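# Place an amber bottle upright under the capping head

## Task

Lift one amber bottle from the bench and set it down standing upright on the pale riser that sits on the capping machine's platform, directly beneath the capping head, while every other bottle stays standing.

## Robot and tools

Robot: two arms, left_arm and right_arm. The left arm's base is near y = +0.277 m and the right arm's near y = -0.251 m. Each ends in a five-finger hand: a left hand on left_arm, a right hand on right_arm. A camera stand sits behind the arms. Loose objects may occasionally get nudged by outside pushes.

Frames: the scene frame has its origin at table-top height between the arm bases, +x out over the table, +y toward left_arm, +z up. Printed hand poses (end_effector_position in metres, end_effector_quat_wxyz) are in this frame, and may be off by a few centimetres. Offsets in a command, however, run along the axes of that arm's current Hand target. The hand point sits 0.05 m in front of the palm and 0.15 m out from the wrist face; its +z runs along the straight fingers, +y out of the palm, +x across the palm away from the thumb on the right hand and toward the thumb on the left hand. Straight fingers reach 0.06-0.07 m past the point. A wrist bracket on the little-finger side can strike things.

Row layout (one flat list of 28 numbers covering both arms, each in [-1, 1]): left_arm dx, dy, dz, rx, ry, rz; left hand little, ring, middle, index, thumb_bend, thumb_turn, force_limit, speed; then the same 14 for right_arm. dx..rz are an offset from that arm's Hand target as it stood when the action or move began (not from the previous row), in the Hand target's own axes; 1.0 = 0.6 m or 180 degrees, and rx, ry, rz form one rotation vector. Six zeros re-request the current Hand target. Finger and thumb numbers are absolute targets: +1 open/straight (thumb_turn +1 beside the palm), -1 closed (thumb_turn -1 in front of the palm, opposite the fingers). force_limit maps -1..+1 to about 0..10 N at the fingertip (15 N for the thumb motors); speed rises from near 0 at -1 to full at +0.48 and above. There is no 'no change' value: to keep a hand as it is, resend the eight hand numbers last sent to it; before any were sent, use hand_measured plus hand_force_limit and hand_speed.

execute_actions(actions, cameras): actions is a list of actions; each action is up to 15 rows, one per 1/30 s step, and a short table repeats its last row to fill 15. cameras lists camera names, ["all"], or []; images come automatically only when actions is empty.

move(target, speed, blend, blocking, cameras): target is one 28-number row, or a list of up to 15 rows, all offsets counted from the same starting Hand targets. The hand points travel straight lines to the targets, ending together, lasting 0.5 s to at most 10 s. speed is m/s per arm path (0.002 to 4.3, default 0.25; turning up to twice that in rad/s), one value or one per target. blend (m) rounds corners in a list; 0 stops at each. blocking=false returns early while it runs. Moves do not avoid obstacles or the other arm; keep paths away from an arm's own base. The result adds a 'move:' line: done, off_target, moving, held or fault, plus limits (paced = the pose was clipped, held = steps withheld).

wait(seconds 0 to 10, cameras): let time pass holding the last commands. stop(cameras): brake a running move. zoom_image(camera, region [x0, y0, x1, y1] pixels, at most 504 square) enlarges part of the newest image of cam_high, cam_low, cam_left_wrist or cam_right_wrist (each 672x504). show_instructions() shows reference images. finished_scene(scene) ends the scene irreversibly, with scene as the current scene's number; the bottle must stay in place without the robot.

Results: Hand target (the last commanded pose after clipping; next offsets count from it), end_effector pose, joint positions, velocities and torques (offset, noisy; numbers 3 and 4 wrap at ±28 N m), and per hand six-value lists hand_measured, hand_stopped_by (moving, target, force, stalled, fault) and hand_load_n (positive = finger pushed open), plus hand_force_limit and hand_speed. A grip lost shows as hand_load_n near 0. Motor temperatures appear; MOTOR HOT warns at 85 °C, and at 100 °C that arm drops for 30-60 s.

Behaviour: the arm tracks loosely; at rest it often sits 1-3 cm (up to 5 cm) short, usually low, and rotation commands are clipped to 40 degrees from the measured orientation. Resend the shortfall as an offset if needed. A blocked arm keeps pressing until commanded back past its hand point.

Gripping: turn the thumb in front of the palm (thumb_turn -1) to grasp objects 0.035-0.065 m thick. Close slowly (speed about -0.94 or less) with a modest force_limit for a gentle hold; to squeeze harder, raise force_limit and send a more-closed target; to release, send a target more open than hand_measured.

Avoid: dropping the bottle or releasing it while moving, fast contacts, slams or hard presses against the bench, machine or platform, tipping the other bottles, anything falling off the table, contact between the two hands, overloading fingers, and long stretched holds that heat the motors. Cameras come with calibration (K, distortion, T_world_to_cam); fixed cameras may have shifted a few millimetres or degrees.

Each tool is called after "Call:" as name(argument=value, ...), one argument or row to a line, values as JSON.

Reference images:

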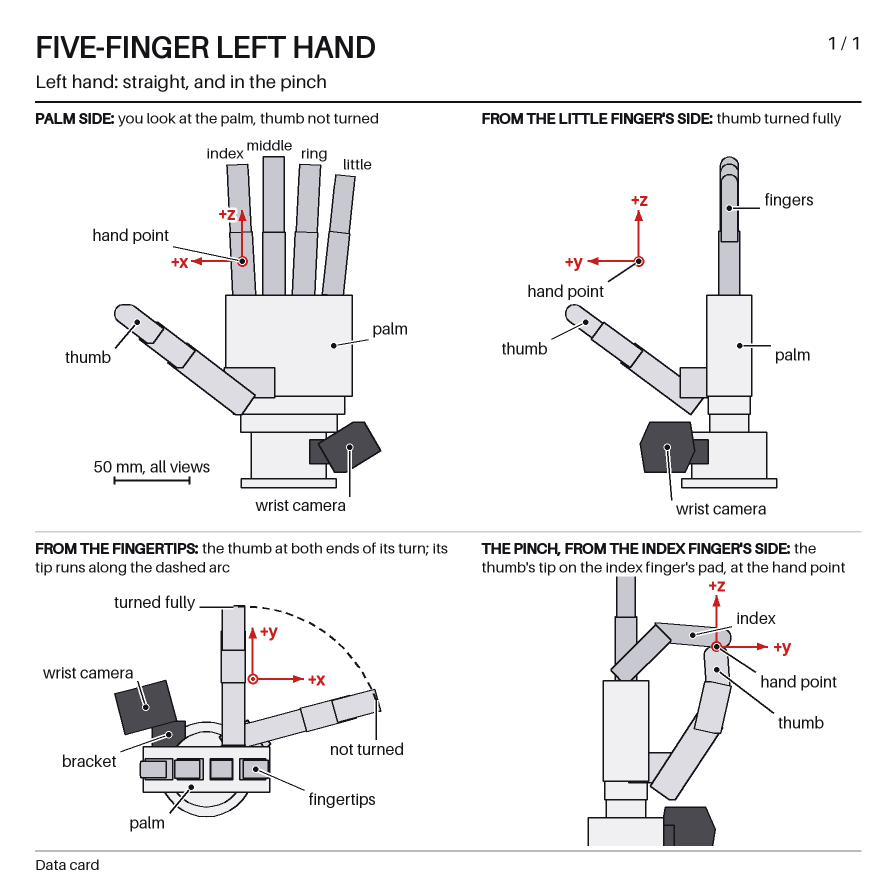

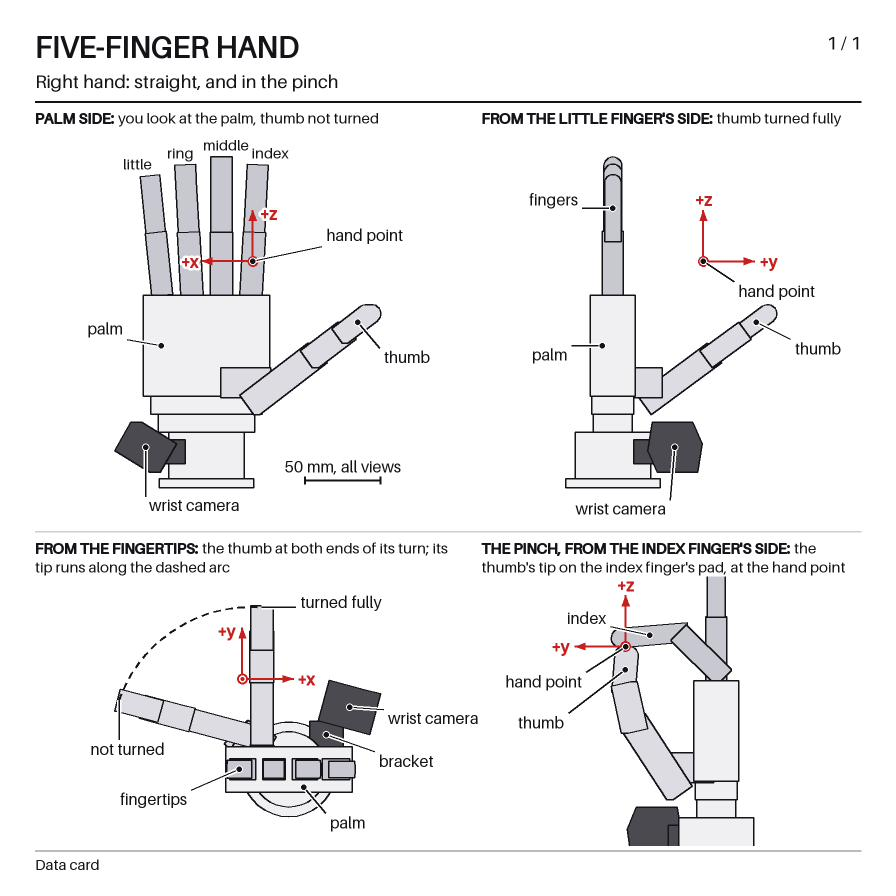

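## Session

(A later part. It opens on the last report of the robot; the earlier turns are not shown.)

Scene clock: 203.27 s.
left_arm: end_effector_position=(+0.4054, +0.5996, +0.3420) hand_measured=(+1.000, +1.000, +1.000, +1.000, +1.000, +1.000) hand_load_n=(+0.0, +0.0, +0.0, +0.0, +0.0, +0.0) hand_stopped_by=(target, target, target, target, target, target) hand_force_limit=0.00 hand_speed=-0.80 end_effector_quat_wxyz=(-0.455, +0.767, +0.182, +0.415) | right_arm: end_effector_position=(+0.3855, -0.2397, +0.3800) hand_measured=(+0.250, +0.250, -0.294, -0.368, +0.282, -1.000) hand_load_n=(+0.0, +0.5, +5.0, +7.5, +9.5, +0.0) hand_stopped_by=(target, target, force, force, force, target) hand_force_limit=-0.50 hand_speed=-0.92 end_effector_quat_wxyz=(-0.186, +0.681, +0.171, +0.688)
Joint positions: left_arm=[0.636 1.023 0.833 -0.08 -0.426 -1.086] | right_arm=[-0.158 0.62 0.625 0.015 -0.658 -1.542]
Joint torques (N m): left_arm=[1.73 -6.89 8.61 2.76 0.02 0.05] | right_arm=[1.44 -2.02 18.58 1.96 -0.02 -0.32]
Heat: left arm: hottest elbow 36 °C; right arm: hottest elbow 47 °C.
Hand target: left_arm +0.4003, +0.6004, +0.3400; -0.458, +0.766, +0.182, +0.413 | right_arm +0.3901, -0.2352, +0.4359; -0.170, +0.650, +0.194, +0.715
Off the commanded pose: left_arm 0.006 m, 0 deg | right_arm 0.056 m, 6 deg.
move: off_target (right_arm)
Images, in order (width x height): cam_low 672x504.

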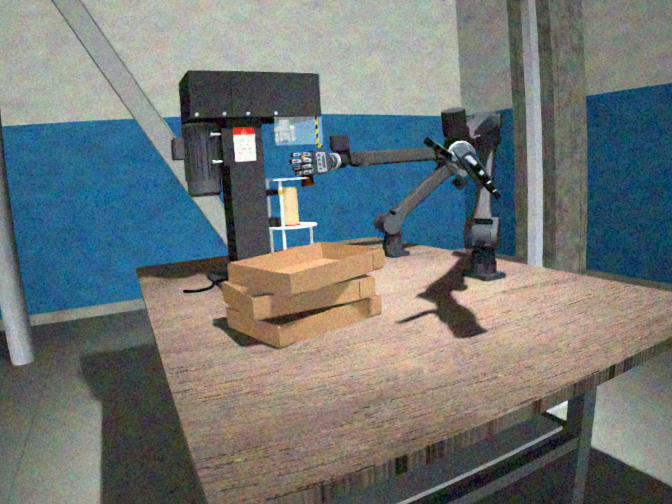

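Call:
wait(
  seconds=0.1,
  cameras=["cam_right_wrist", "cam_high"],
)

Call:
zoom_image(
  camera="cam_right_wrist",
  region=[190, 200, 500, 504],
)

Call:
zoom_image(
  camera="cam_high",
  region=[270, 140, 350, 230],
)

Scene clock: 205.47 s.
left_arm: end_effector_position=(+0.4054, +0.5996, +0.3420) hand_measured=(+1.000, +1.000, +1.000, +1.000, +1.000, +1.000) hand_load_n=(+0.0, +0.0, +0.0, +0.0, +0.0, +0.0) hand_stopped_by=(target, target, target, target, target, target) hand_force_limit=0.00 hand_speed=-0.80 end_effector_quat_wxyz=(-0.455, +0.767, +0.182, +0.415) | right_arm: end_effector_position=(+0.3855, -0.2397, +0.3800) hand_measured=(+0.250, +0.250, -0.294, -0.368, +0.282, -1.000) hand_load_n=(+0.0, +0.0, +5.0, +7.5, +9.5, +0.0) hand_stopped_by=(target, target, force, force, force, target) hand_force_limit=-0.50 hand_speed=-0.92 end_effector_quat_wxyz=(-0.186, +0.681, +0.171, +0.688)
Joint positions: left_arm=[0.636 1.023 0.833 -0.08 -0.426 -1.086] | right_arm=[-0.158 0.62 0.625 0.015 -0.658 -1.542]
Joint torques (N m): left_arm=[2.14 -7.12 8.65 2.81 0.01 0.08] | right_arm=[1.55 -1.9 18.63 1.96 -0.03 -0.32]
Heat: left arm: hottest elbow 36 °C; right arm: hottest elbow 49 °C.
Hand target: left_arm +0.4003, +0.6004, +0.3400; -0.458, +0.766, +0.182, +0.413 | right_arm +0.3901, -0.2352, +0.4359; -0.170, +0.649, +0.194, +0.715
Off the commanded pose: left_arm 0.006 m, 0 deg | right_arm 0.056 m, 6 deg.
wait: 0.10 s; at rest from the start
camera_calibration:
cam_right_wrist: T_world_to_cam=[[0.450144, -0.843005, 0.294471, -0.49012], [-0.302469, -0.454223, -0.83797, 0.325443], [0.840169, 0.288138, -0.459448, 0.027061], [0, 0, 0, 1]] pos_world=[0.296325, -0.273148, 0.429471]
Images, in order (width x height): cam_high 672x504, cam_right_wrist 672x504.

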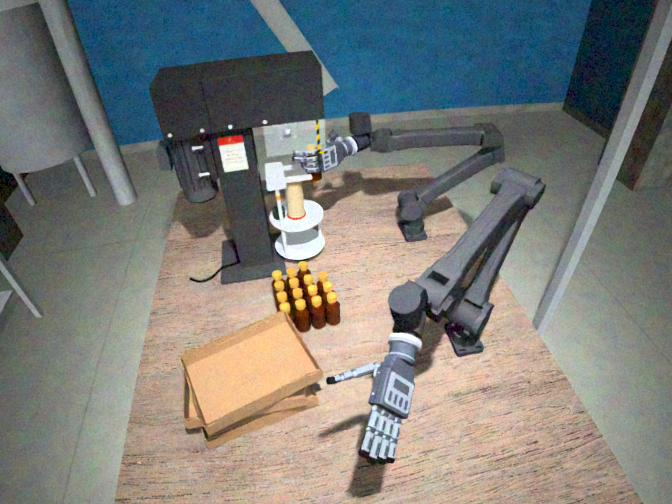

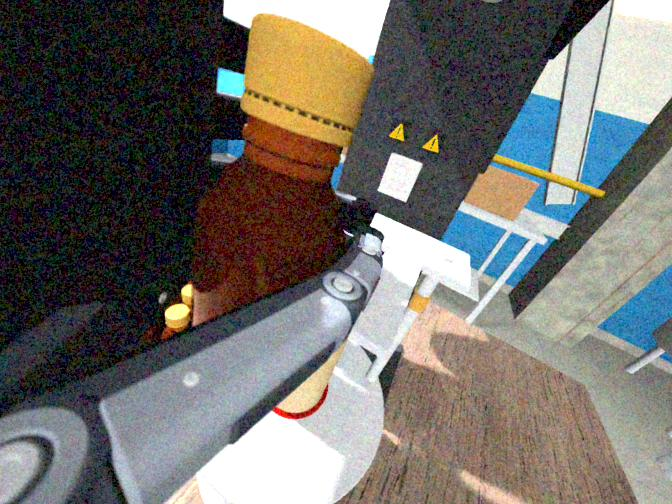

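Scaled by 1.626 from the camera's 672x504 image, which has a finer 960x720 frame.

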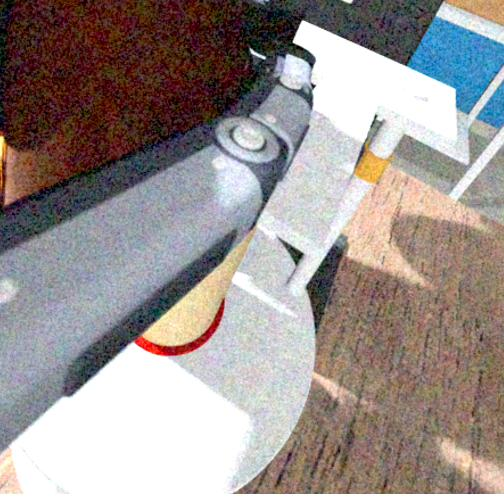

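Scaled by 5.600 from the camera's 672x504 image, which has a finer 960x720 frame.

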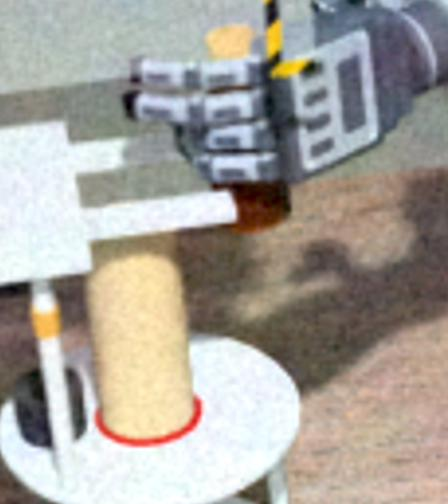

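Call:
move(
  target=[
    [0,0,0,0,0,0,1,1,1,1,1,1,0,-0.8, 0.0051,0.0274,0.0428,0,0,0,0.25,0.25,-0.6,-0.5,-0.05,-1,-0.5,-0.92],
  ],
  speed=0.05,
  cameras=["cam_low", "cam_high"],
)

Call:
zoom_image(
  camera="cam_low",
  region=[260, 110, 380, 240],
)

Call:
zoom_image(
  camera="cam_high",
  region=[270, 140, 350, 230],
)

Scene clock: 213.70 s.
left_arm: end_effector_position=(+0.4054, +0.5996, +0.3420) hand_measured=(+1.000, +1.000, +1.000, +1.000, +1.000, +1.000) hand_load_n=(+0.0, +0.0, +0.0, +0.0, +0.0, +0.0) hand_stopped_by=(target, target, target, target, target, target) hand_force_limit=0.00 hand_speed=-0.80 end_effector_quat_wxyz=(-0.455, +0.767, +0.182, +0.415) | right_arm: end_effector_position=(+0.4101, -0.2413, +0.3784) hand_measured=(+0.250, +0.250, -0.294, -0.368, +0.282, -1.000) hand_load_n=(+0.0, +0.0, +5.0, +7.5, +9.5, +0.0) hand_stopped_by=(target, target, force, force, force, target) hand_force_limit=-0.50 hand_speed=-0.92 end_effector_quat_wxyz=(-0.189, +0.690, +0.167, +0.679)
Joint positions: left_arm=[0.636 1.023 0.833 -0.08 -0.426 -1.086] | right_arm=[-0.148 0.71 0.67 0.031 -0.648 -1.542]
Joint torques (N m): left_arm=[1.79 -6.89 8.59 2.78 0.04 0.06] | right_arm=[1.49 -2.37 18.66 3.1 0.03 -0.32]
Motor temperatures (°C): left_arm=[29 33 36 30 30 32] | right_arm=[33 34 52 33 30 29]
Heat: left arm: hottest elbow 36 °C; right arm: hottest elbow 52 °C.
Hand target: left_arm +0.4003, +0.6004, +0.3400; -0.458, +0.766, +0.182, +0.413 | right_arm +0.4201, -0.2367, +0.4418; -0.170, +0.650, +0.194, +0.715
Off the commanded pose: left_arm 0.006 m, 0 deg | right_arm 0.065 m, 7 deg.
move: off_target (right_arm)
Images, in order (width x height): cam_high 672x504, cam_low 672x504.

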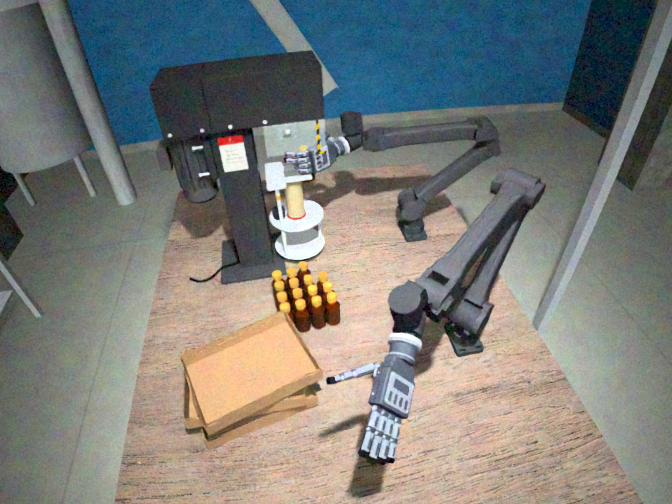

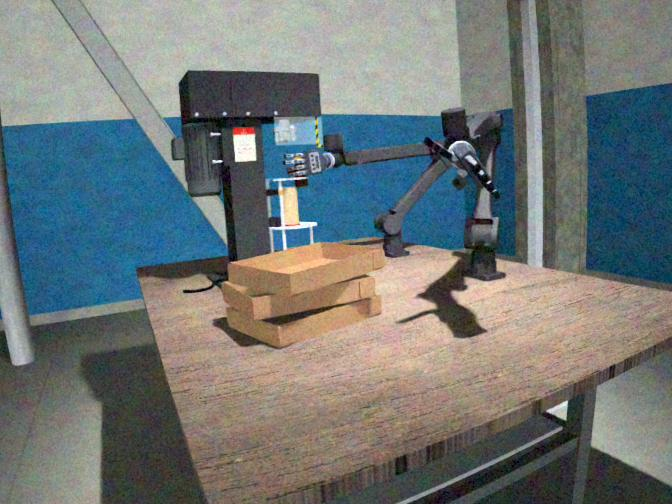

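Scaled by 3.877 from the camera's 672x504 image, which has a finer 960x720 frame.

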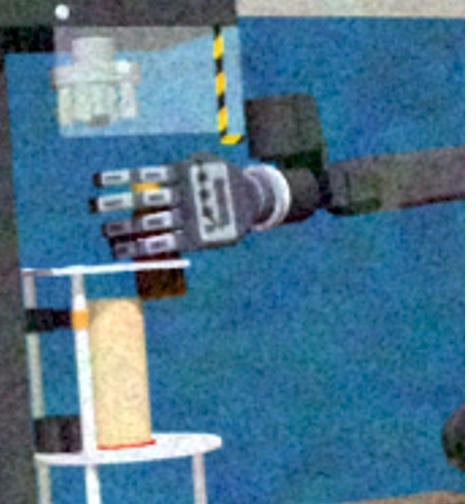

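Scaled by 5.600 from the camera's 672x504 image, which has a finer 960x720 frame.

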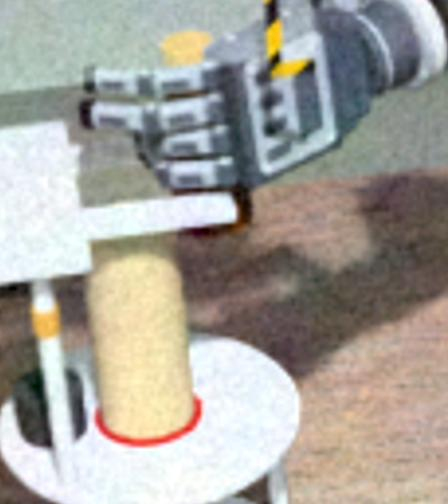

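Call:
move(
  target=[
    [0,0,0,0,0,0,1,1,1,1,1,1,0,-0.8, 0.0232,0.0013,0.0019,0,0.014,-0.007,0.25,0.25,-0.6,-0.5,-0.05,-1,-0.5,-0.92],
  ],
  speed=0.05,
  cameras=["cam_low"],
)

Call:
zoom_image(
  camera="cam_low",
  region=[260, 110, 380, 240],
)

Scene clock: 216.13 s.
left_arm: end_effector_position=(+0.4054, +0.5996, +0.3420) hand_measured=(+1.000, +1.000, +1.000, +1.000, +1.000, +1.000) hand_load_n=(+0.0, +0.0, +0.0, +0.0, +0.0, -0.5) hand_stopped_by=(target, target, target, target, target, target) hand_force_limit=0.00 hand_speed=-0.80 end_effector_quat_wxyz=(-0.455, +0.767, +0.182, +0.415) | right_arm: end_effector_position=(+0.4124, -0.2417, +0.3922) hand_measured=(+0.250, +0.250, -0.294, -0.368, +0.282, -1.000) hand_load_n=(+0.0, +0.0, +5.0, +5.5, +9.5, +0.0) hand_stopped_by=(target, target, force, force, force, target) hand_force_limit=-0.50 hand_speed=-0.92 end_effector_quat_wxyz=(-0.182, +0.672, +0.174, +0.696)
Joint positions: left_arm=[0.636 1.023 0.833 -0.08 -0.426 -1.086] | right_arm=[-0.148 0.712 0.67 0.087 -0.648 -1.542]
Joint torques (N m): left_arm=[1.67 -7 8.57 2.84 0.01 0.05] | right_arm=[1.67 -2.67 18.76 3.11 -0.02 -0.2]
Heat: left arm: hottest elbow 36 °C; right arm: hottest elbow 53 °C.
Hand target: left_arm +0.4003, +0.6004, +0.3400; -0.458, +0.766, +0.182, +0.413 | right_arm +0.4201, -0.2368, +0.4559; -0.166, +0.632, +0.197, +0.731
Off the commanded pose: left_arm 0.006 m, 0 deg | right_arm 0.064 m, 7 deg.
move: off_target (right_arm)
Images, in order (width x height): cam_low 672x504.

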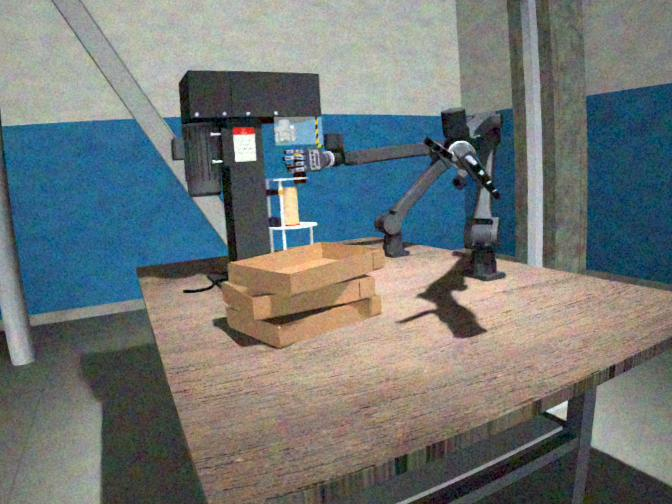

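Scaled by 3.877 from the camera's 672x504 image, which has a finer 960x720 frame.

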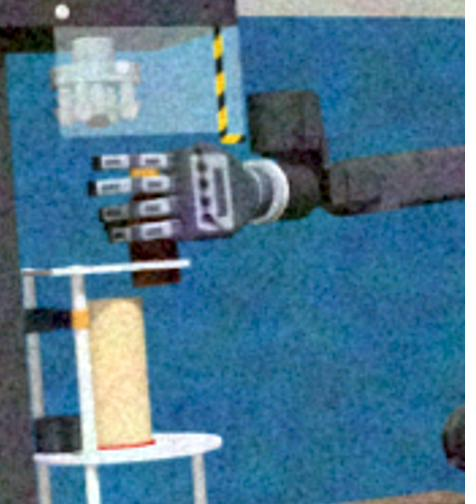

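Call:
move(
  target=[
    [0,0,0,0,0,0,1,1,1,1,1,1,0,-0.8, -0.0007,0.0244,0.0442,0,0.004,0,0.25,0.25,-0.6,-0.5,-0.05,-1,-0.5,-0.92],
  ],
  speed=0.05,
  cameras=["cam_low", "cam_high", "cam_right_wrist"],
)

Call:
zoom_image(
  camera="cam_low",
  region=[260, 110, 380, 240],
)

Call:
zoom_image(
  camera="cam_high",
  region=[270, 140, 350, 230],
)

Scene clock: 219.57 s.
left_arm: end_effector_position=(+0.4054, +0.5996, +0.3420) hand_measured=(+1.000, +1.000, +1.000, +1.000, +1.000, +1.000) hand_load_n=(+0.0, +0.0, +0.0, +0.0, +0.0, -0.5) hand_stopped_by=(target, target, target, target, target, target) hand_force_limit=0.00 hand_speed=-0.80 end_effector_quat_wxyz=(-0.455, +0.767, +0.182, +0.415) | right_arm: end_effector_position=(+0.4408, -0.2418, +0.3971) hand_measured=(+0.250, +0.250, -0.294, -0.368, +0.282, -1.000) hand_load_n=(+0.0, +0.0, +5.0, +5.5, +9.5, -0.5) hand_stopped_by=(target, target, force, force, force, target) hand_force_limit=-0.50 hand_speed=-0.92 end_effector_quat_wxyz=(-0.180, +0.667, +0.176, +0.701)
Joint positions: left_arm=[0.636 1.023 0.833 -0.08 -0.426 -1.086] | right_arm=[-0.134 0.807 0.71 0.156 -0.635 -1.542]
Joint torques (N m): left_arm=[1.61 -7.06 8.59 2.91 0.03 0.06] | right_arm=[1.67 -3.78 18.56 3.15 0.07 -0.13]
Heat: left arm: hottest elbow 36 °C; right arm: hottest elbow 54 °C.
Hand target: left_arm +0.4003, +0.6004, +0.3400; -0.458, +0.766, +0.182, +0.413 | right_arm +0.4501, -0.2362, +0.4599; -0.168, +0.627, +0.196, +0.735
Off the commanded pose: left_arm 0.006 m, 0 deg | right_arm 0.064 m, 7 deg.
move: off_target (right_arm)
camera_calibration:
cam_right_wrist: T_world_to_cam=[[0.437978, -0.841418, 0.31653, -0.524823], [-0.268916, -0.458598, -0.846978, 0.343341], [0.857823, 0.285837, -0.427127, -0.0321092], [0, 0, 0, 1]] pos_world=[0.349735, -0.274962, 0.44321]
Images, in order (width x height): cam_high 672x504, cam_low 672x504, cam_right_wrist 672x504.

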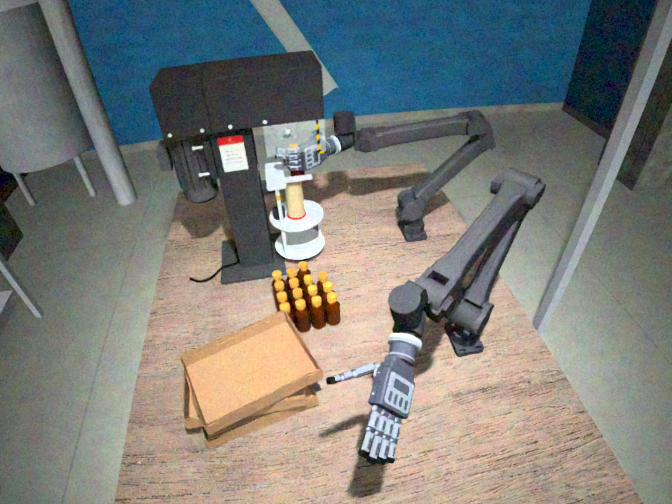

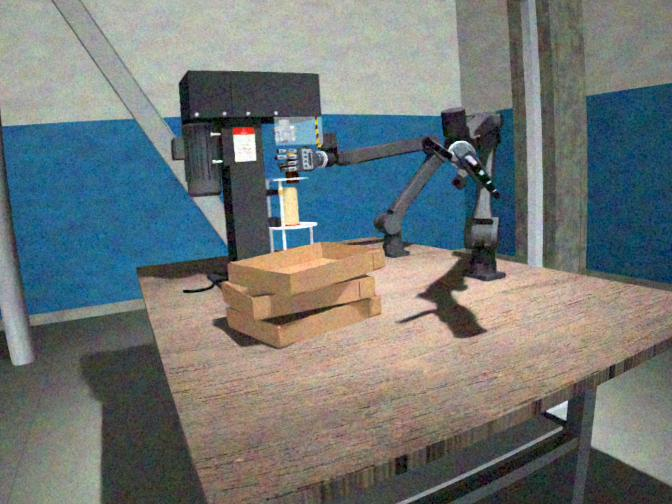

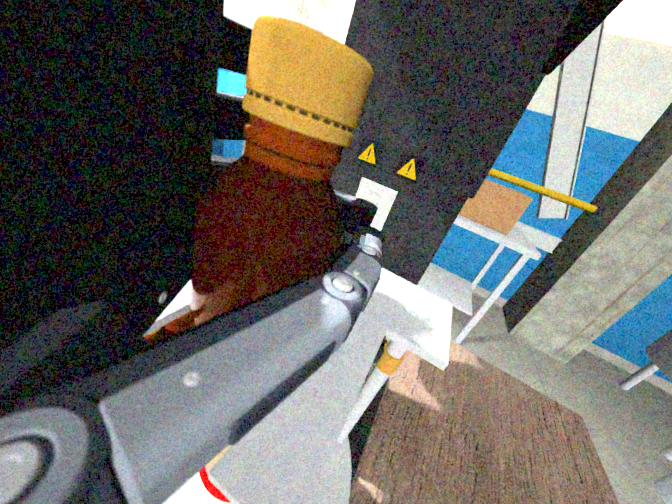

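Scaled by 3.877 from the camera's 672x504 image, which has a finer 960x720 frame.

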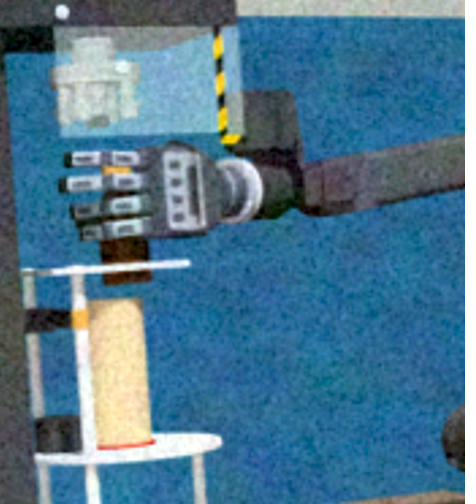

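Scaled by 5.600 from the camera's 672x504 image, which has a finer 960x720 frame.

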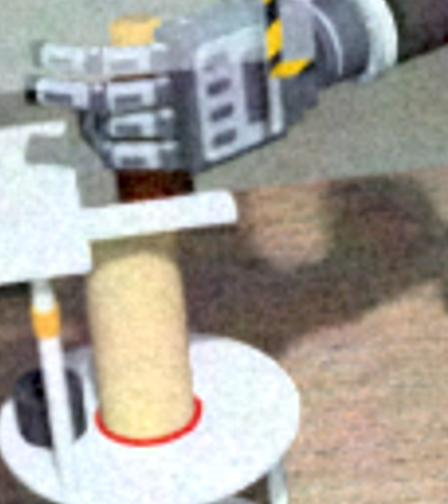

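Call:
move(
  target=[
    [0,0,0,0,0,0,1,1,1,1,1,1,0,-0.8, -0.0226,0.0075,0.0129,0,-0.0072,0.006,0.25,0.25,-0.6,-0.5,-0.05,-1,-0.5,-0.92],
  ],
  speed=0.05,
  cameras=["cam_low", "cam_high"],
)

Call:
zoom_image(
  camera="cam_low",
  region=[260, 140, 330, 210],
)

Call:
zoom_image(
  camera="cam_high",
  region=[270, 140, 350, 230],
)

Scene clock: 227.83 s.
left_arm: end_effector_position=(+0.4054, +0.5996, +0.3420) hand_measured=(+1.000, +1.000, +1.000, +1.000, +1.000, +1.000) hand_load_n=(+0.0, +0.0, +0.0, +0.0, -0.5, +0.0) hand_stopped_by=(target, target, target, target, target, target) hand_force_limit=0.00 hand_speed=-0.80 end_effector_quat_wxyz=(-0.455, +0.767, +0.182, +0.415) | right_arm: end_effector_position=(+0.4509, -0.2418, +0.3861) hand_measured=(+0.250, +0.250, -0.294, -0.368, +0.282, -1.000) hand_load_n=(+0.0, +0.0, +5.0, +5.5, +9.5, +0.0) hand_stopped_by=(target, target, force, force, force, target) hand_force_limit=-0.50 hand_speed=-0.92 end_effector_quat_wxyz=(-0.184, +0.676, +0.173, +0.692)
Joint positions: left_arm=[0.636 1.023 0.833 -0.08 -0.426 -1.086] | right_arm=[-0.13 0.844 0.717 0.158 -0.631 -1.542]
Joint torques (N m): left_arm=[1.38 -7.24 8.55 2.74 0 0.05] | right_arm=[1.9 -4.37 18.48 3.11 0.05 -0.12]
Heat: left arm: hottest elbow 36 °C; right arm: hottest elbow 53 °C.
Hand target: left_arm +0.4003, +0.6004, +0.3400; -0.458, +0.766, +0.182, +0.413 | right_arm +0.4611, -0.2360, +0.4481; -0.172, +0.637, +0.192, +0.726
Off the commanded pose: left_arm 0.006 m, 0 deg | right_arm 0.063 m, 7 deg.
move: off_target (right_arm)
Images, in order (width x height): cam_high 672x504, cam_low 672x504.

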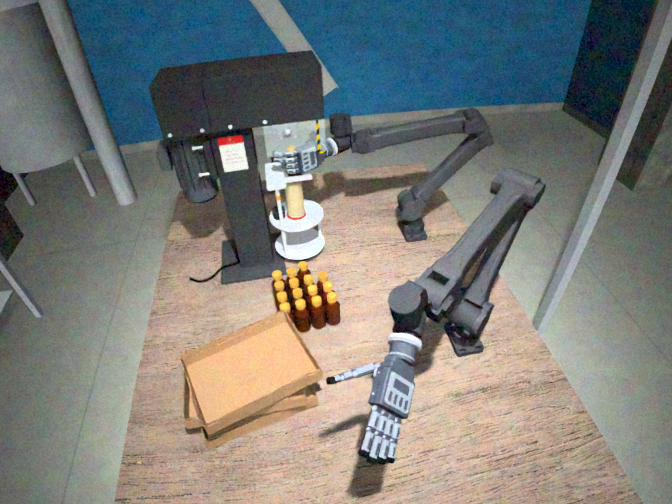

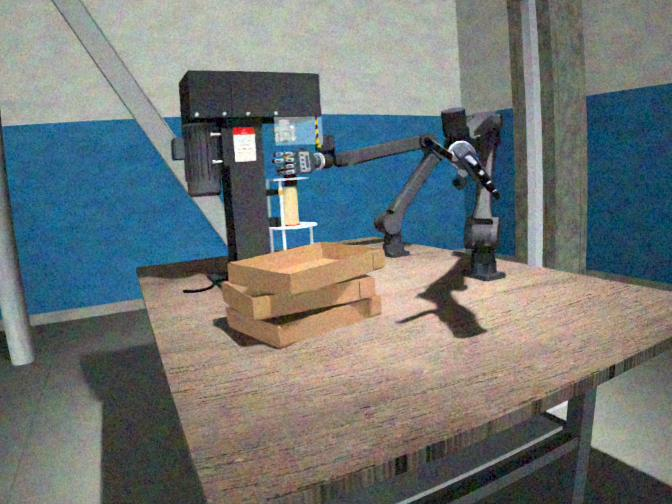

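Scaled by 7.200 from the camera's 672x504 image, which has a finer 960x720 frame.

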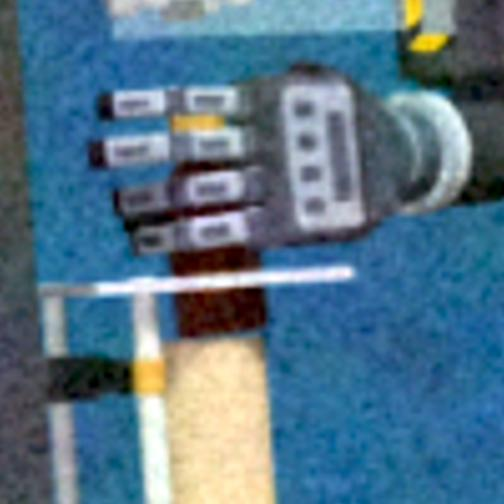

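Scaled by 5.600 from the camera's 672x504 image, which has a finer 960x720 frame.

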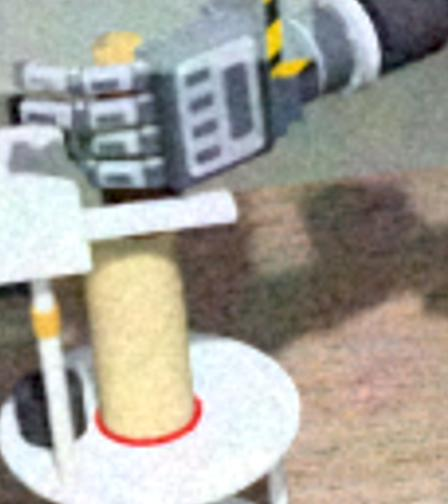

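Call:
move(
  target=[
    [0,0,0,0,0,0,1,1,1,1,1,1,0,-0.8, -0.0145,0.0027,0.004,0,0,0,0.25,0.25,-0.6,-0.5,-0.05,-1,-0.5,-0.92],
  ],
  speed=0.04,
  cameras=["cam_low"],
)

Call:
zoom_image(
  camera="cam_low",
  region=[260, 140, 330, 210],
)

Scene clock: 230.17 s.
left_arm: end_effector_position=(+0.4054, +0.5996, +0.3420) hand_measured=(+1.000, +1.000, +1.000, +1.000, +1.000, +1.000) hand_load_n=(+0.0, +0.0, +0.0, +0.0, +0.0, +0.0) hand_stopped_by=(target, target, target, target, target, target) hand_force_limit=0.00 hand_speed=-0.80 end_effector_quat_wxyz=(-0.455, +0.767, +0.182, +0.415) | right_arm: end_effector_position=(+0.4563, -0.2420, +0.3854) hand_measured=(+0.250, +0.250, -0.294, -0.368, +0.282, -1.000) hand_load_n=(+0.0, +0.0, +5.0, +5.5, +9.5, +0.0) hand_stopped_by=(target, target, force, force, force, target) hand_force_limit=-0.50 hand_speed=-0.92 end_effector_quat_wxyz=(-0.183, +0.673, +0.174, +0.695)
Joint positions: left_arm=[0.636 1.023 0.833 -0.08 -0.426 -1.086] | right_arm=[-0.129 0.863 0.717 0.187 -0.63 -1.542]
Joint torques (N m): left_arm=[1.85 -7.06 8.64 2.67 0.01 0.06] | right_arm=[1.61 -4.54 17.42 3.12 0.04 -0.11]
Heat: left arm: hottest elbow 36 °C; right arm: hottest elbow 53 °C.
Hand target: left_arm +0.4003, +0.6004, +0.3400; -0.458, +0.766, +0.182, +0.413 | right_arm +0.4651, -0.2363, +0.4397; -0.172, +0.637, +0.192, +0.726
Off the commanded pose: left_arm 0.006 m, 0 deg | right_arm 0.055 m, 6 deg.
move: off_target (right_arm)
Images, in order (width x height): cam_low 672x504.

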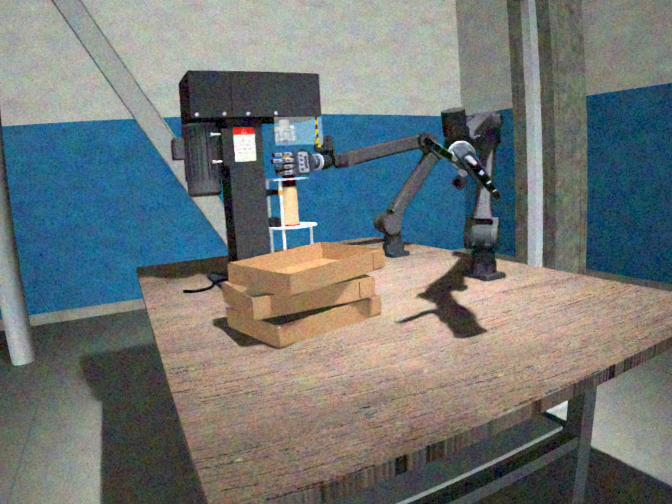

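Scaled by 7.200 from the camera's 672x504 image, which has a finer 960x720 frame.

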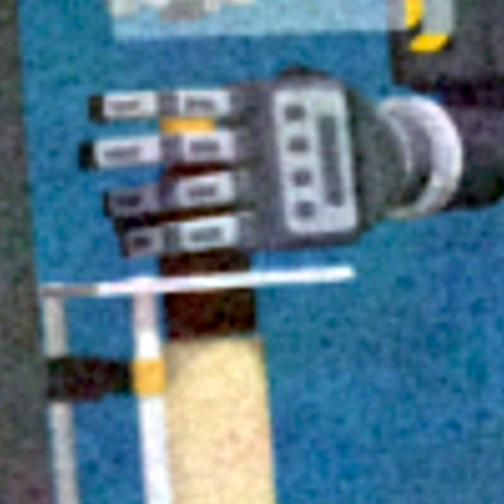

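Call:
move(
  target=[
    [0,0,0,0,0,0,1,1,1,1,1,1,0,-0.8, -0.0145,-0.0012,-0.002,0,0,0,0.25,0.25,-0.6,-0.5,-0.05,-1,-0.5,-0.92],
  ],
  speed=0.04,
  cameras=["cam_low"],
)

Call:
zoom_image(
  camera="cam_low",
  region=[260, 140, 330, 210],
)

Scene clock: 231.80 s.
left_arm: end_effector_position=(+0.4054, +0.5996, +0.3420) hand_measured=(+1.000, +1.000, +1.000, +1.000, +1.000, +1.000) hand_load_n=(+0.0, +0.0, +0.0, +0.0, +0.0, +0.0) hand_stopped_by=(target, target, target, target, target, target) hand_force_limit=0.00 hand_speed=-0.80 end_effector_quat_wxyz=(-0.455, +0.767, +0.182, +0.415) | right_arm: end_effector_position=(+0.4585, -0.2421, +0.3892) hand_measured=(+0.250, +0.250, -0.294, -0.368, +0.282, -1.000) hand_load_n=(+0.0, +0.0, +5.0, +5.5, +9.5, +0.0) hand_stopped_by=(target, target, force, force, force, target) hand_force_limit=-0.50 hand_speed=-0.92 end_effector_quat_wxyz=(-0.180, +0.667, +0.176, +0.701)
Joint positions: left_arm=[0.636 1.023 0.833 -0.08 -0.426 -1.086] | right_arm=[-0.128 0.869 0.717 0.212 -0.628 -1.542]
Joint torques (N m): left_arm=[2.02 -6.77 8.51 2.86 0.03 0.07] | right_arm=[1.55 -4.54 15.68 3.12 0.05 -0.12]
Heat: left arm: hottest elbow 36 °C; right arm: hottest elbow 52 °C.
Hand target: left_arm +0.4003, +0.6004, +0.3400; -0.458, +0.766, +0.182, +0.413 | right_arm +0.4648, -0.2363, +0.4310; -0.172, +0.637, +0.192, +0.726
Off the commanded pose: left_arm 0.006 m, 0 deg | right_arm 0.043 m, 5 deg.
move: off_target (right_arm)
Images, in order (width x height): cam_low 672x504.

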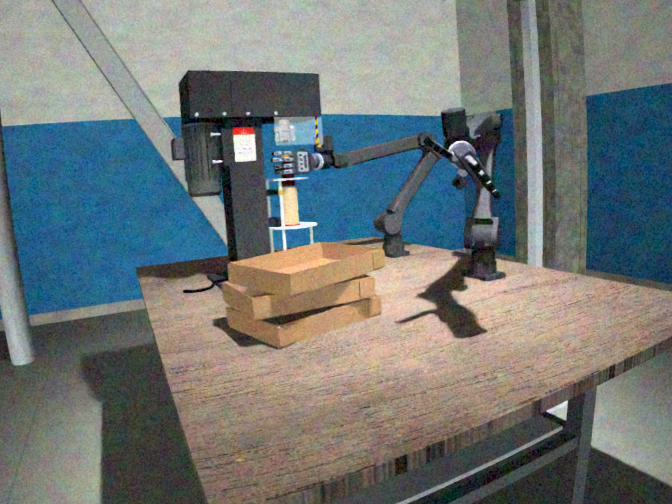

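Scaled by 7.200 from the camera's 672x504 image, which has a finer 960x720 frame.

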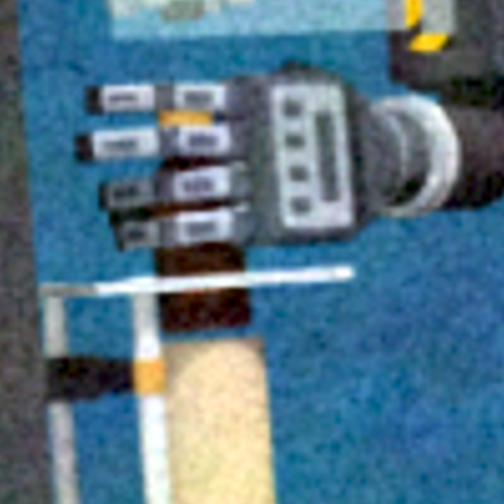

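Call:
move(
  target=[
    [0,0,0,0,0,0,1,1,1,1,1,1,0,-0.8, -0.0322,-0.0053,-0.0095,0,-0.008,0,0.25,0.25,-0.6,-0.5,-0.05,-1,-0.5,-0.92],
  ],
  speed=0.04,
  cameras=["cam_low"],
)

Call:
zoom_image(
  camera="cam_low",
  region=[260, 140, 330, 210],
)

Scene clock: 234.10 s.
left_arm: end_effector_position=(+0.4054, +0.5996, +0.3420) hand_measured=(+1.000, +1.000, +1.000, +1.000, +1.000, +1.000) hand_load_n=(+0.0, +0.0, +0.0, -0.5, +0.0, -0.5) hand_stopped_by=(target, target, target, target, target, target) hand_force_limit=0.00 hand_speed=-0.80 end_effector_quat_wxyz=(-0.455, +0.767, +0.182, +0.415) | right_arm: end_effector_position=(+0.4586, -0.2417, +0.3893) hand_measured=(+0.250, +0.250, -0.294, -0.368, +0.282, -1.000) hand_load_n=(+0.0, +0.5, +5.0, +5.5, +9.5, +0.0) hand_stopped_by=(target, target, force, force, force, target) hand_force_limit=-0.50 hand_speed=-0.92 end_effector_quat_wxyz=(-0.181, +0.667, +0.177, +0.701)
Joint positions: left_arm=[0.636 1.023 0.833 -0.08 -0.426 -1.086] | right_arm=[-0.127 0.869 0.717 0.212 -0.628 -1.542]
Joint torques (N m): left_arm=[1.61 -6.59 8.57 2.71 0.04 0.05] | right_arm=[1.79 -4.72 12.7 3.11 0.04 -0.32]
Heat: left arm: hottest elbow 36 °C; right arm: hottest elbow 52 °C.
Hand target: left_arm +0.4003, +0.6004, +0.3400; -0.458, +0.766, +0.182, +0.413 | right_arm +0.4609, -0.2362, +0.4110; -0.170, +0.646, +0.195, +0.718
Off the commanded pose: left_arm 0.006 m, 0 deg | right_arm 0.023 m, 4 deg.
move: off_target (right_arm)
Images, in order (width x height): cam_low 672x504.

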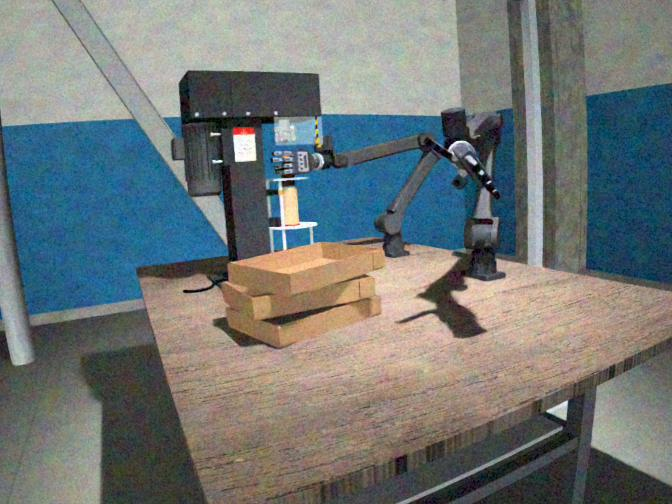

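Scaled by 7.200 from the camera's 672x504 image, which has a finer 960x720 frame.

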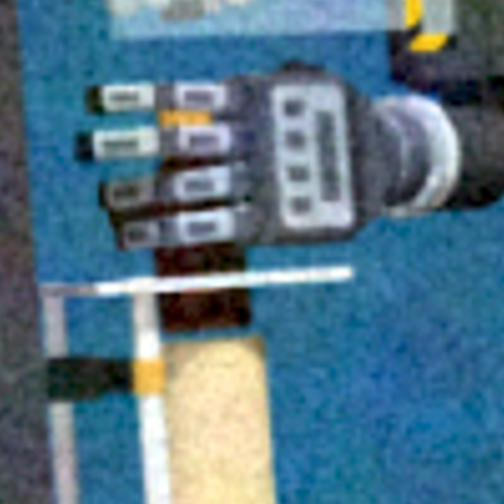

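Call:
move(
  target=[
    [0,0,0,0,0,0,1,1,1,1,1,1,0,-0.8, -0.02,-0.0015,-0.0025,0,0,0,0.25,0.25,-0.6,-0.5,-0.05,-1,-0.5,-0.92],
  ],
  speed=0.04,
  cameras=[],
)

Scene clock: 235.73 s.
left_arm: end_effector_position=(+0.4054, +0.5996, +0.3420) hand_measured=(+1.000, +1.000, +1.000, +1.000, +1.000, +1.000) hand_load_n=(+0.0, +0.0, +0.0, +0.0, +0.0, +0.0) hand_stopped_by=(target, target, target, target, target, target) hand_force_limit=0.00 hand_speed=-0.80 end_effector_quat_wxyz=(-0.455, +0.767, +0.182, +0.415) | right_arm: end_effector_position=(+0.4574, -0.2414, +0.3854) hand_measured=(+0.250, +0.250, -0.294, -0.368, +0.282, -1.000) hand_load_n=(+0.0, +0.0, +5.0, +5.5, +9.5, +0.0) hand_stopped_by=(target, target, force, force, force, target) hand_force_limit=-0.50 hand_speed=-0.92 end_effector_quat_wxyz=(-0.177, +0.661, +0.180, +0.707)
Joint positions: left_arm=[0.636 1.023 0.833 -0.08 -0.426 -1.086] | right_arm=[-0.126 0.869 0.694 0.252 -0.627 -1.547]
Joint torques (N m): left_arm=[1.96 -7 8.62 2.82 0.03 0.07] | right_arm=[1.61 -4.31 12.08 2.88 0.04 -0.28]
Heat: left arm: hottest elbow 36 °C; right arm: hottest elbow 52 °C.
Hand target: left_arm +0.4003, +0.6004, +0.3400; -0.458, +0.766, +0.182, +0.413 | right_arm +0.4604, -0.2362, +0.3989; -0.170, +0.646, +0.194, +0.718
Off the commanded pose: left_arm 0.006 m, 0 deg | right_arm 0.015 m, 3 deg.
move: off_target (right_arm)
No camera images: "cameras" was empty.

Call:
move(
  target=[
    [0,0,0,0,0,0,1,1,1,1,1,1,0,-0.8, -0.009,-0.001,-0.002,0,-0.017,0.004,0.25,0.25,-0.6,-0.5,-0.05,-1,-0.5,-0.92],
  ],
  speed=0.04,
  cameras=["cam_low"],
)

Call:
zoom_image(
  camera="cam_low",
  region=[260, 140, 330, 210],
)

Scene clock: 237.77 s.
left_arm: end_effector_position=(+0.4054, +0.5996, +0.3420) hand_measured=(+1.000, +1.000, +1.000, +1.000, +1.000, +1.000) hand_load_n=(+0.0, +0.0, -0.5, +0.0, +0.0, +0.0) hand_stopped_by=(target, target, target, target, target, target) hand_force_limit=0.00 hand_speed=-0.80 end_effector_quat_wxyz=(-0.455, +0.767, +0.182, +0.415) | right_arm: end_effector_position=(+0.4578, -0.2415, +0.3823) hand_measured=(+0.250, +0.250, -0.294, -0.368, +0.282, -1.000) hand_load_n=(+0.0, +0.0, +5.0, +6.0, +9.5, +0.0) hand_stopped_by=(target, target, force, force, force, target) hand_force_limit=-0.50 hand_speed=-0.92 end_effector_quat_wxyz=(-0.169, +0.668, +0.189, +0.700)
Joint positions: left_arm=[0.636 1.023 0.833 -0.08 -0.426 -1.086] | right_arm=[-0.124 0.868 0.703 0.209 -0.626 -1.584]
Joint torques (N m): left_arm=[1.55 -6.59 8.54 2.8 0.03 0.05] | right_arm=[1.61 -4.54 13.55 0.94 0.07 -0.15]
Heat: left arm: hottest elbow 36 °C; right arm: hottest elbow 52 °C.
Hand target: left_arm +0.4003, +0.6004, +0.3400; -0.458, +0.766, +0.182, +0.413 | right_arm +0.4597, -0.2364, +0.3933; -0.169, +0.666, +0.195, +0.700
Off the commanded pose: left_arm 0.006 m, 0 deg | right_arm 0.012 m, 1 deg.
move: off_target (right_arm)
Images, in order (width x height): cam_low 672x504.

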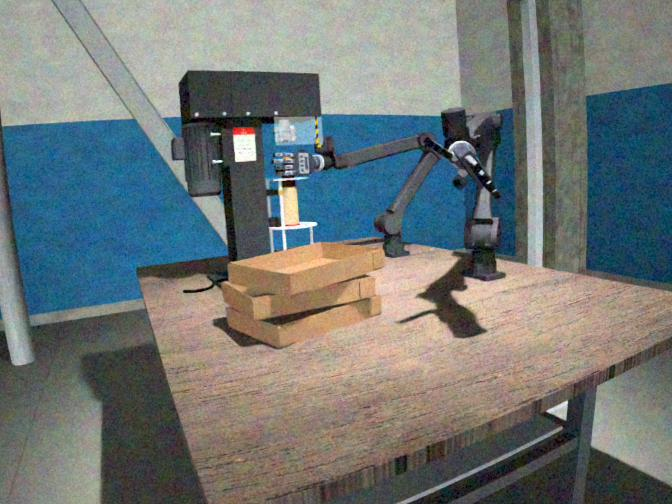

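Scaled by 7.200 from the camera's 672x504 image, which has a finer 960x720 frame.

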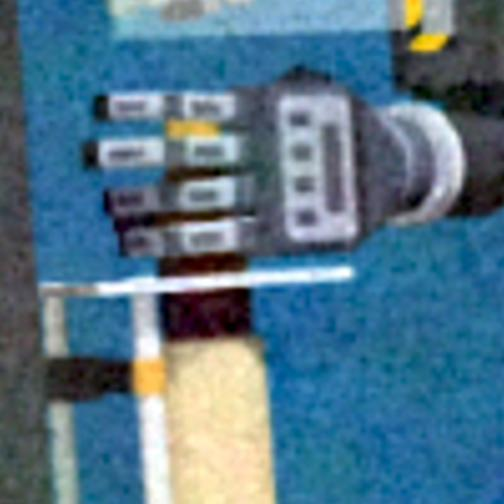

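Call:
move(
  target=[
    [0,0,0,0,0,0,1,1,1,1,1,1,0,-0.8, -0.005,0,0,0,-0.003,0.02,0.25,0.25,-0.6,-0.5,-0.05,-1,-0.5,-0.92],
  ],
  speed=0.04,
  cameras=["cam_low", "cam_high"],
)

Call:
zoom_image(
  camera="cam_low",
  region=[260, 140, 330, 210],
)

Call:
zoom_image(
  camera="cam_high",
  region=[270, 140, 350, 230],
)

Scene clock: 240.20 s.
left_arm: end_effector_position=(+0.4054, +0.5996, +0.3420) hand_measured=(+1.000, +1.000, +1.000, +1.000, +1.000, +1.000) hand_load_n=(+0.0, +0.0, -0.5, +0.0, +0.0, +0.0) hand_stopped_by=(target, target, target, target, target, target) hand_force_limit=0.00 hand_speed=-0.80 end_effector_quat_wxyz=(-0.455, +0.767, +0.182, +0.415) | right_arm: end_effector_position=(+0.4578, -0.2412, +0.3819) hand_measured=(+0.250, +0.250, -0.294, -0.368, +0.282, -1.000) hand_load_n=(+0.0, +0.0, +5.0, +6.0, +9.5, +0.0) hand_stopped_by=(target, target, force, force, force, target) hand_force_limit=-0.50 hand_speed=-0.92 end_effector_quat_wxyz=(-0.174, +0.673, +0.183, +0.695)
Joint positions: left_arm=[0.636 1.023 0.833 -0.08 -0.426 -1.086] | right_arm=[-0.124 0.868 0.712 0.19 -0.626 -1.571]
Joint torques (N m): left_arm=[1.96 -7.12 8.61 2.8 0.06 0.05] | right_arm=[1.2 -4.37 13.67 0.79 -0.17 0.33]
Heat: left arm: hottest elbow 36 °C; right arm: hottest elbow 52 °C.
Hand target: left_arm +0.4003, +0.6004, +0.3400; -0.458, +0.766, +0.182, +0.413 | right_arm +0.4598, -0.2365, +0.3903; -0.190, +0.675, +0.175, +0.691
Off the commanded pose: left_arm 0.006 m, 0 deg | right_arm 0.010 m, 2 deg.
move: done
Images, in order (width x height): cam_high 672x504, cam_low 672x504.

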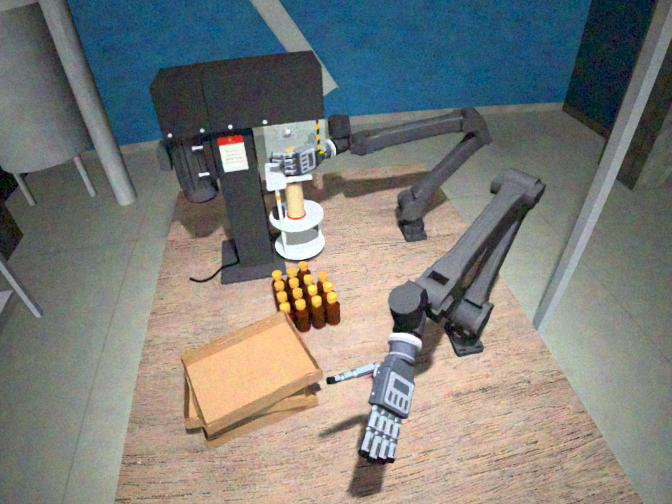

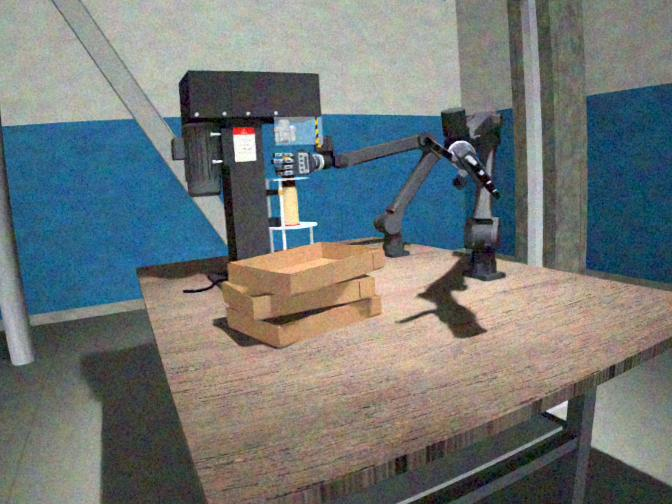

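Scaled by 7.200 from the camera's 672x504 image, which has a finer 960x720 frame.

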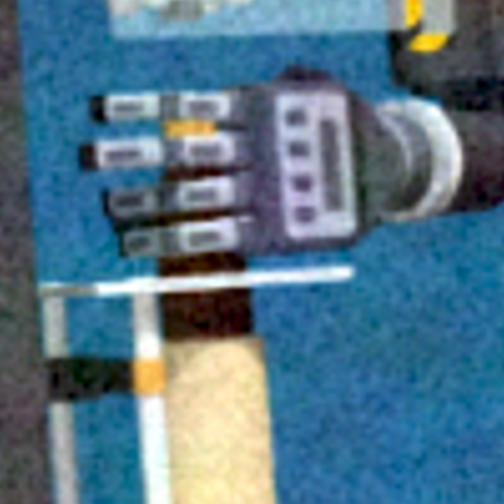

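Scaled by 5.600 from the camera's 672x504 image, which has a finer 960x720 frame.

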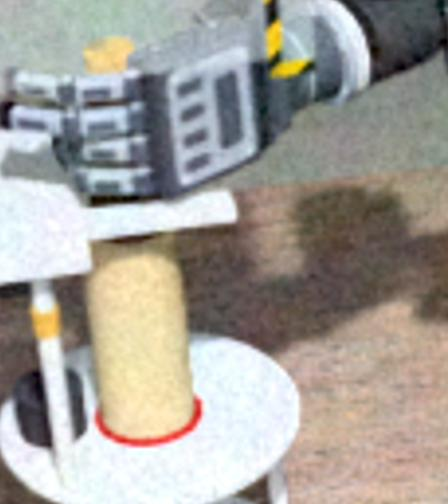

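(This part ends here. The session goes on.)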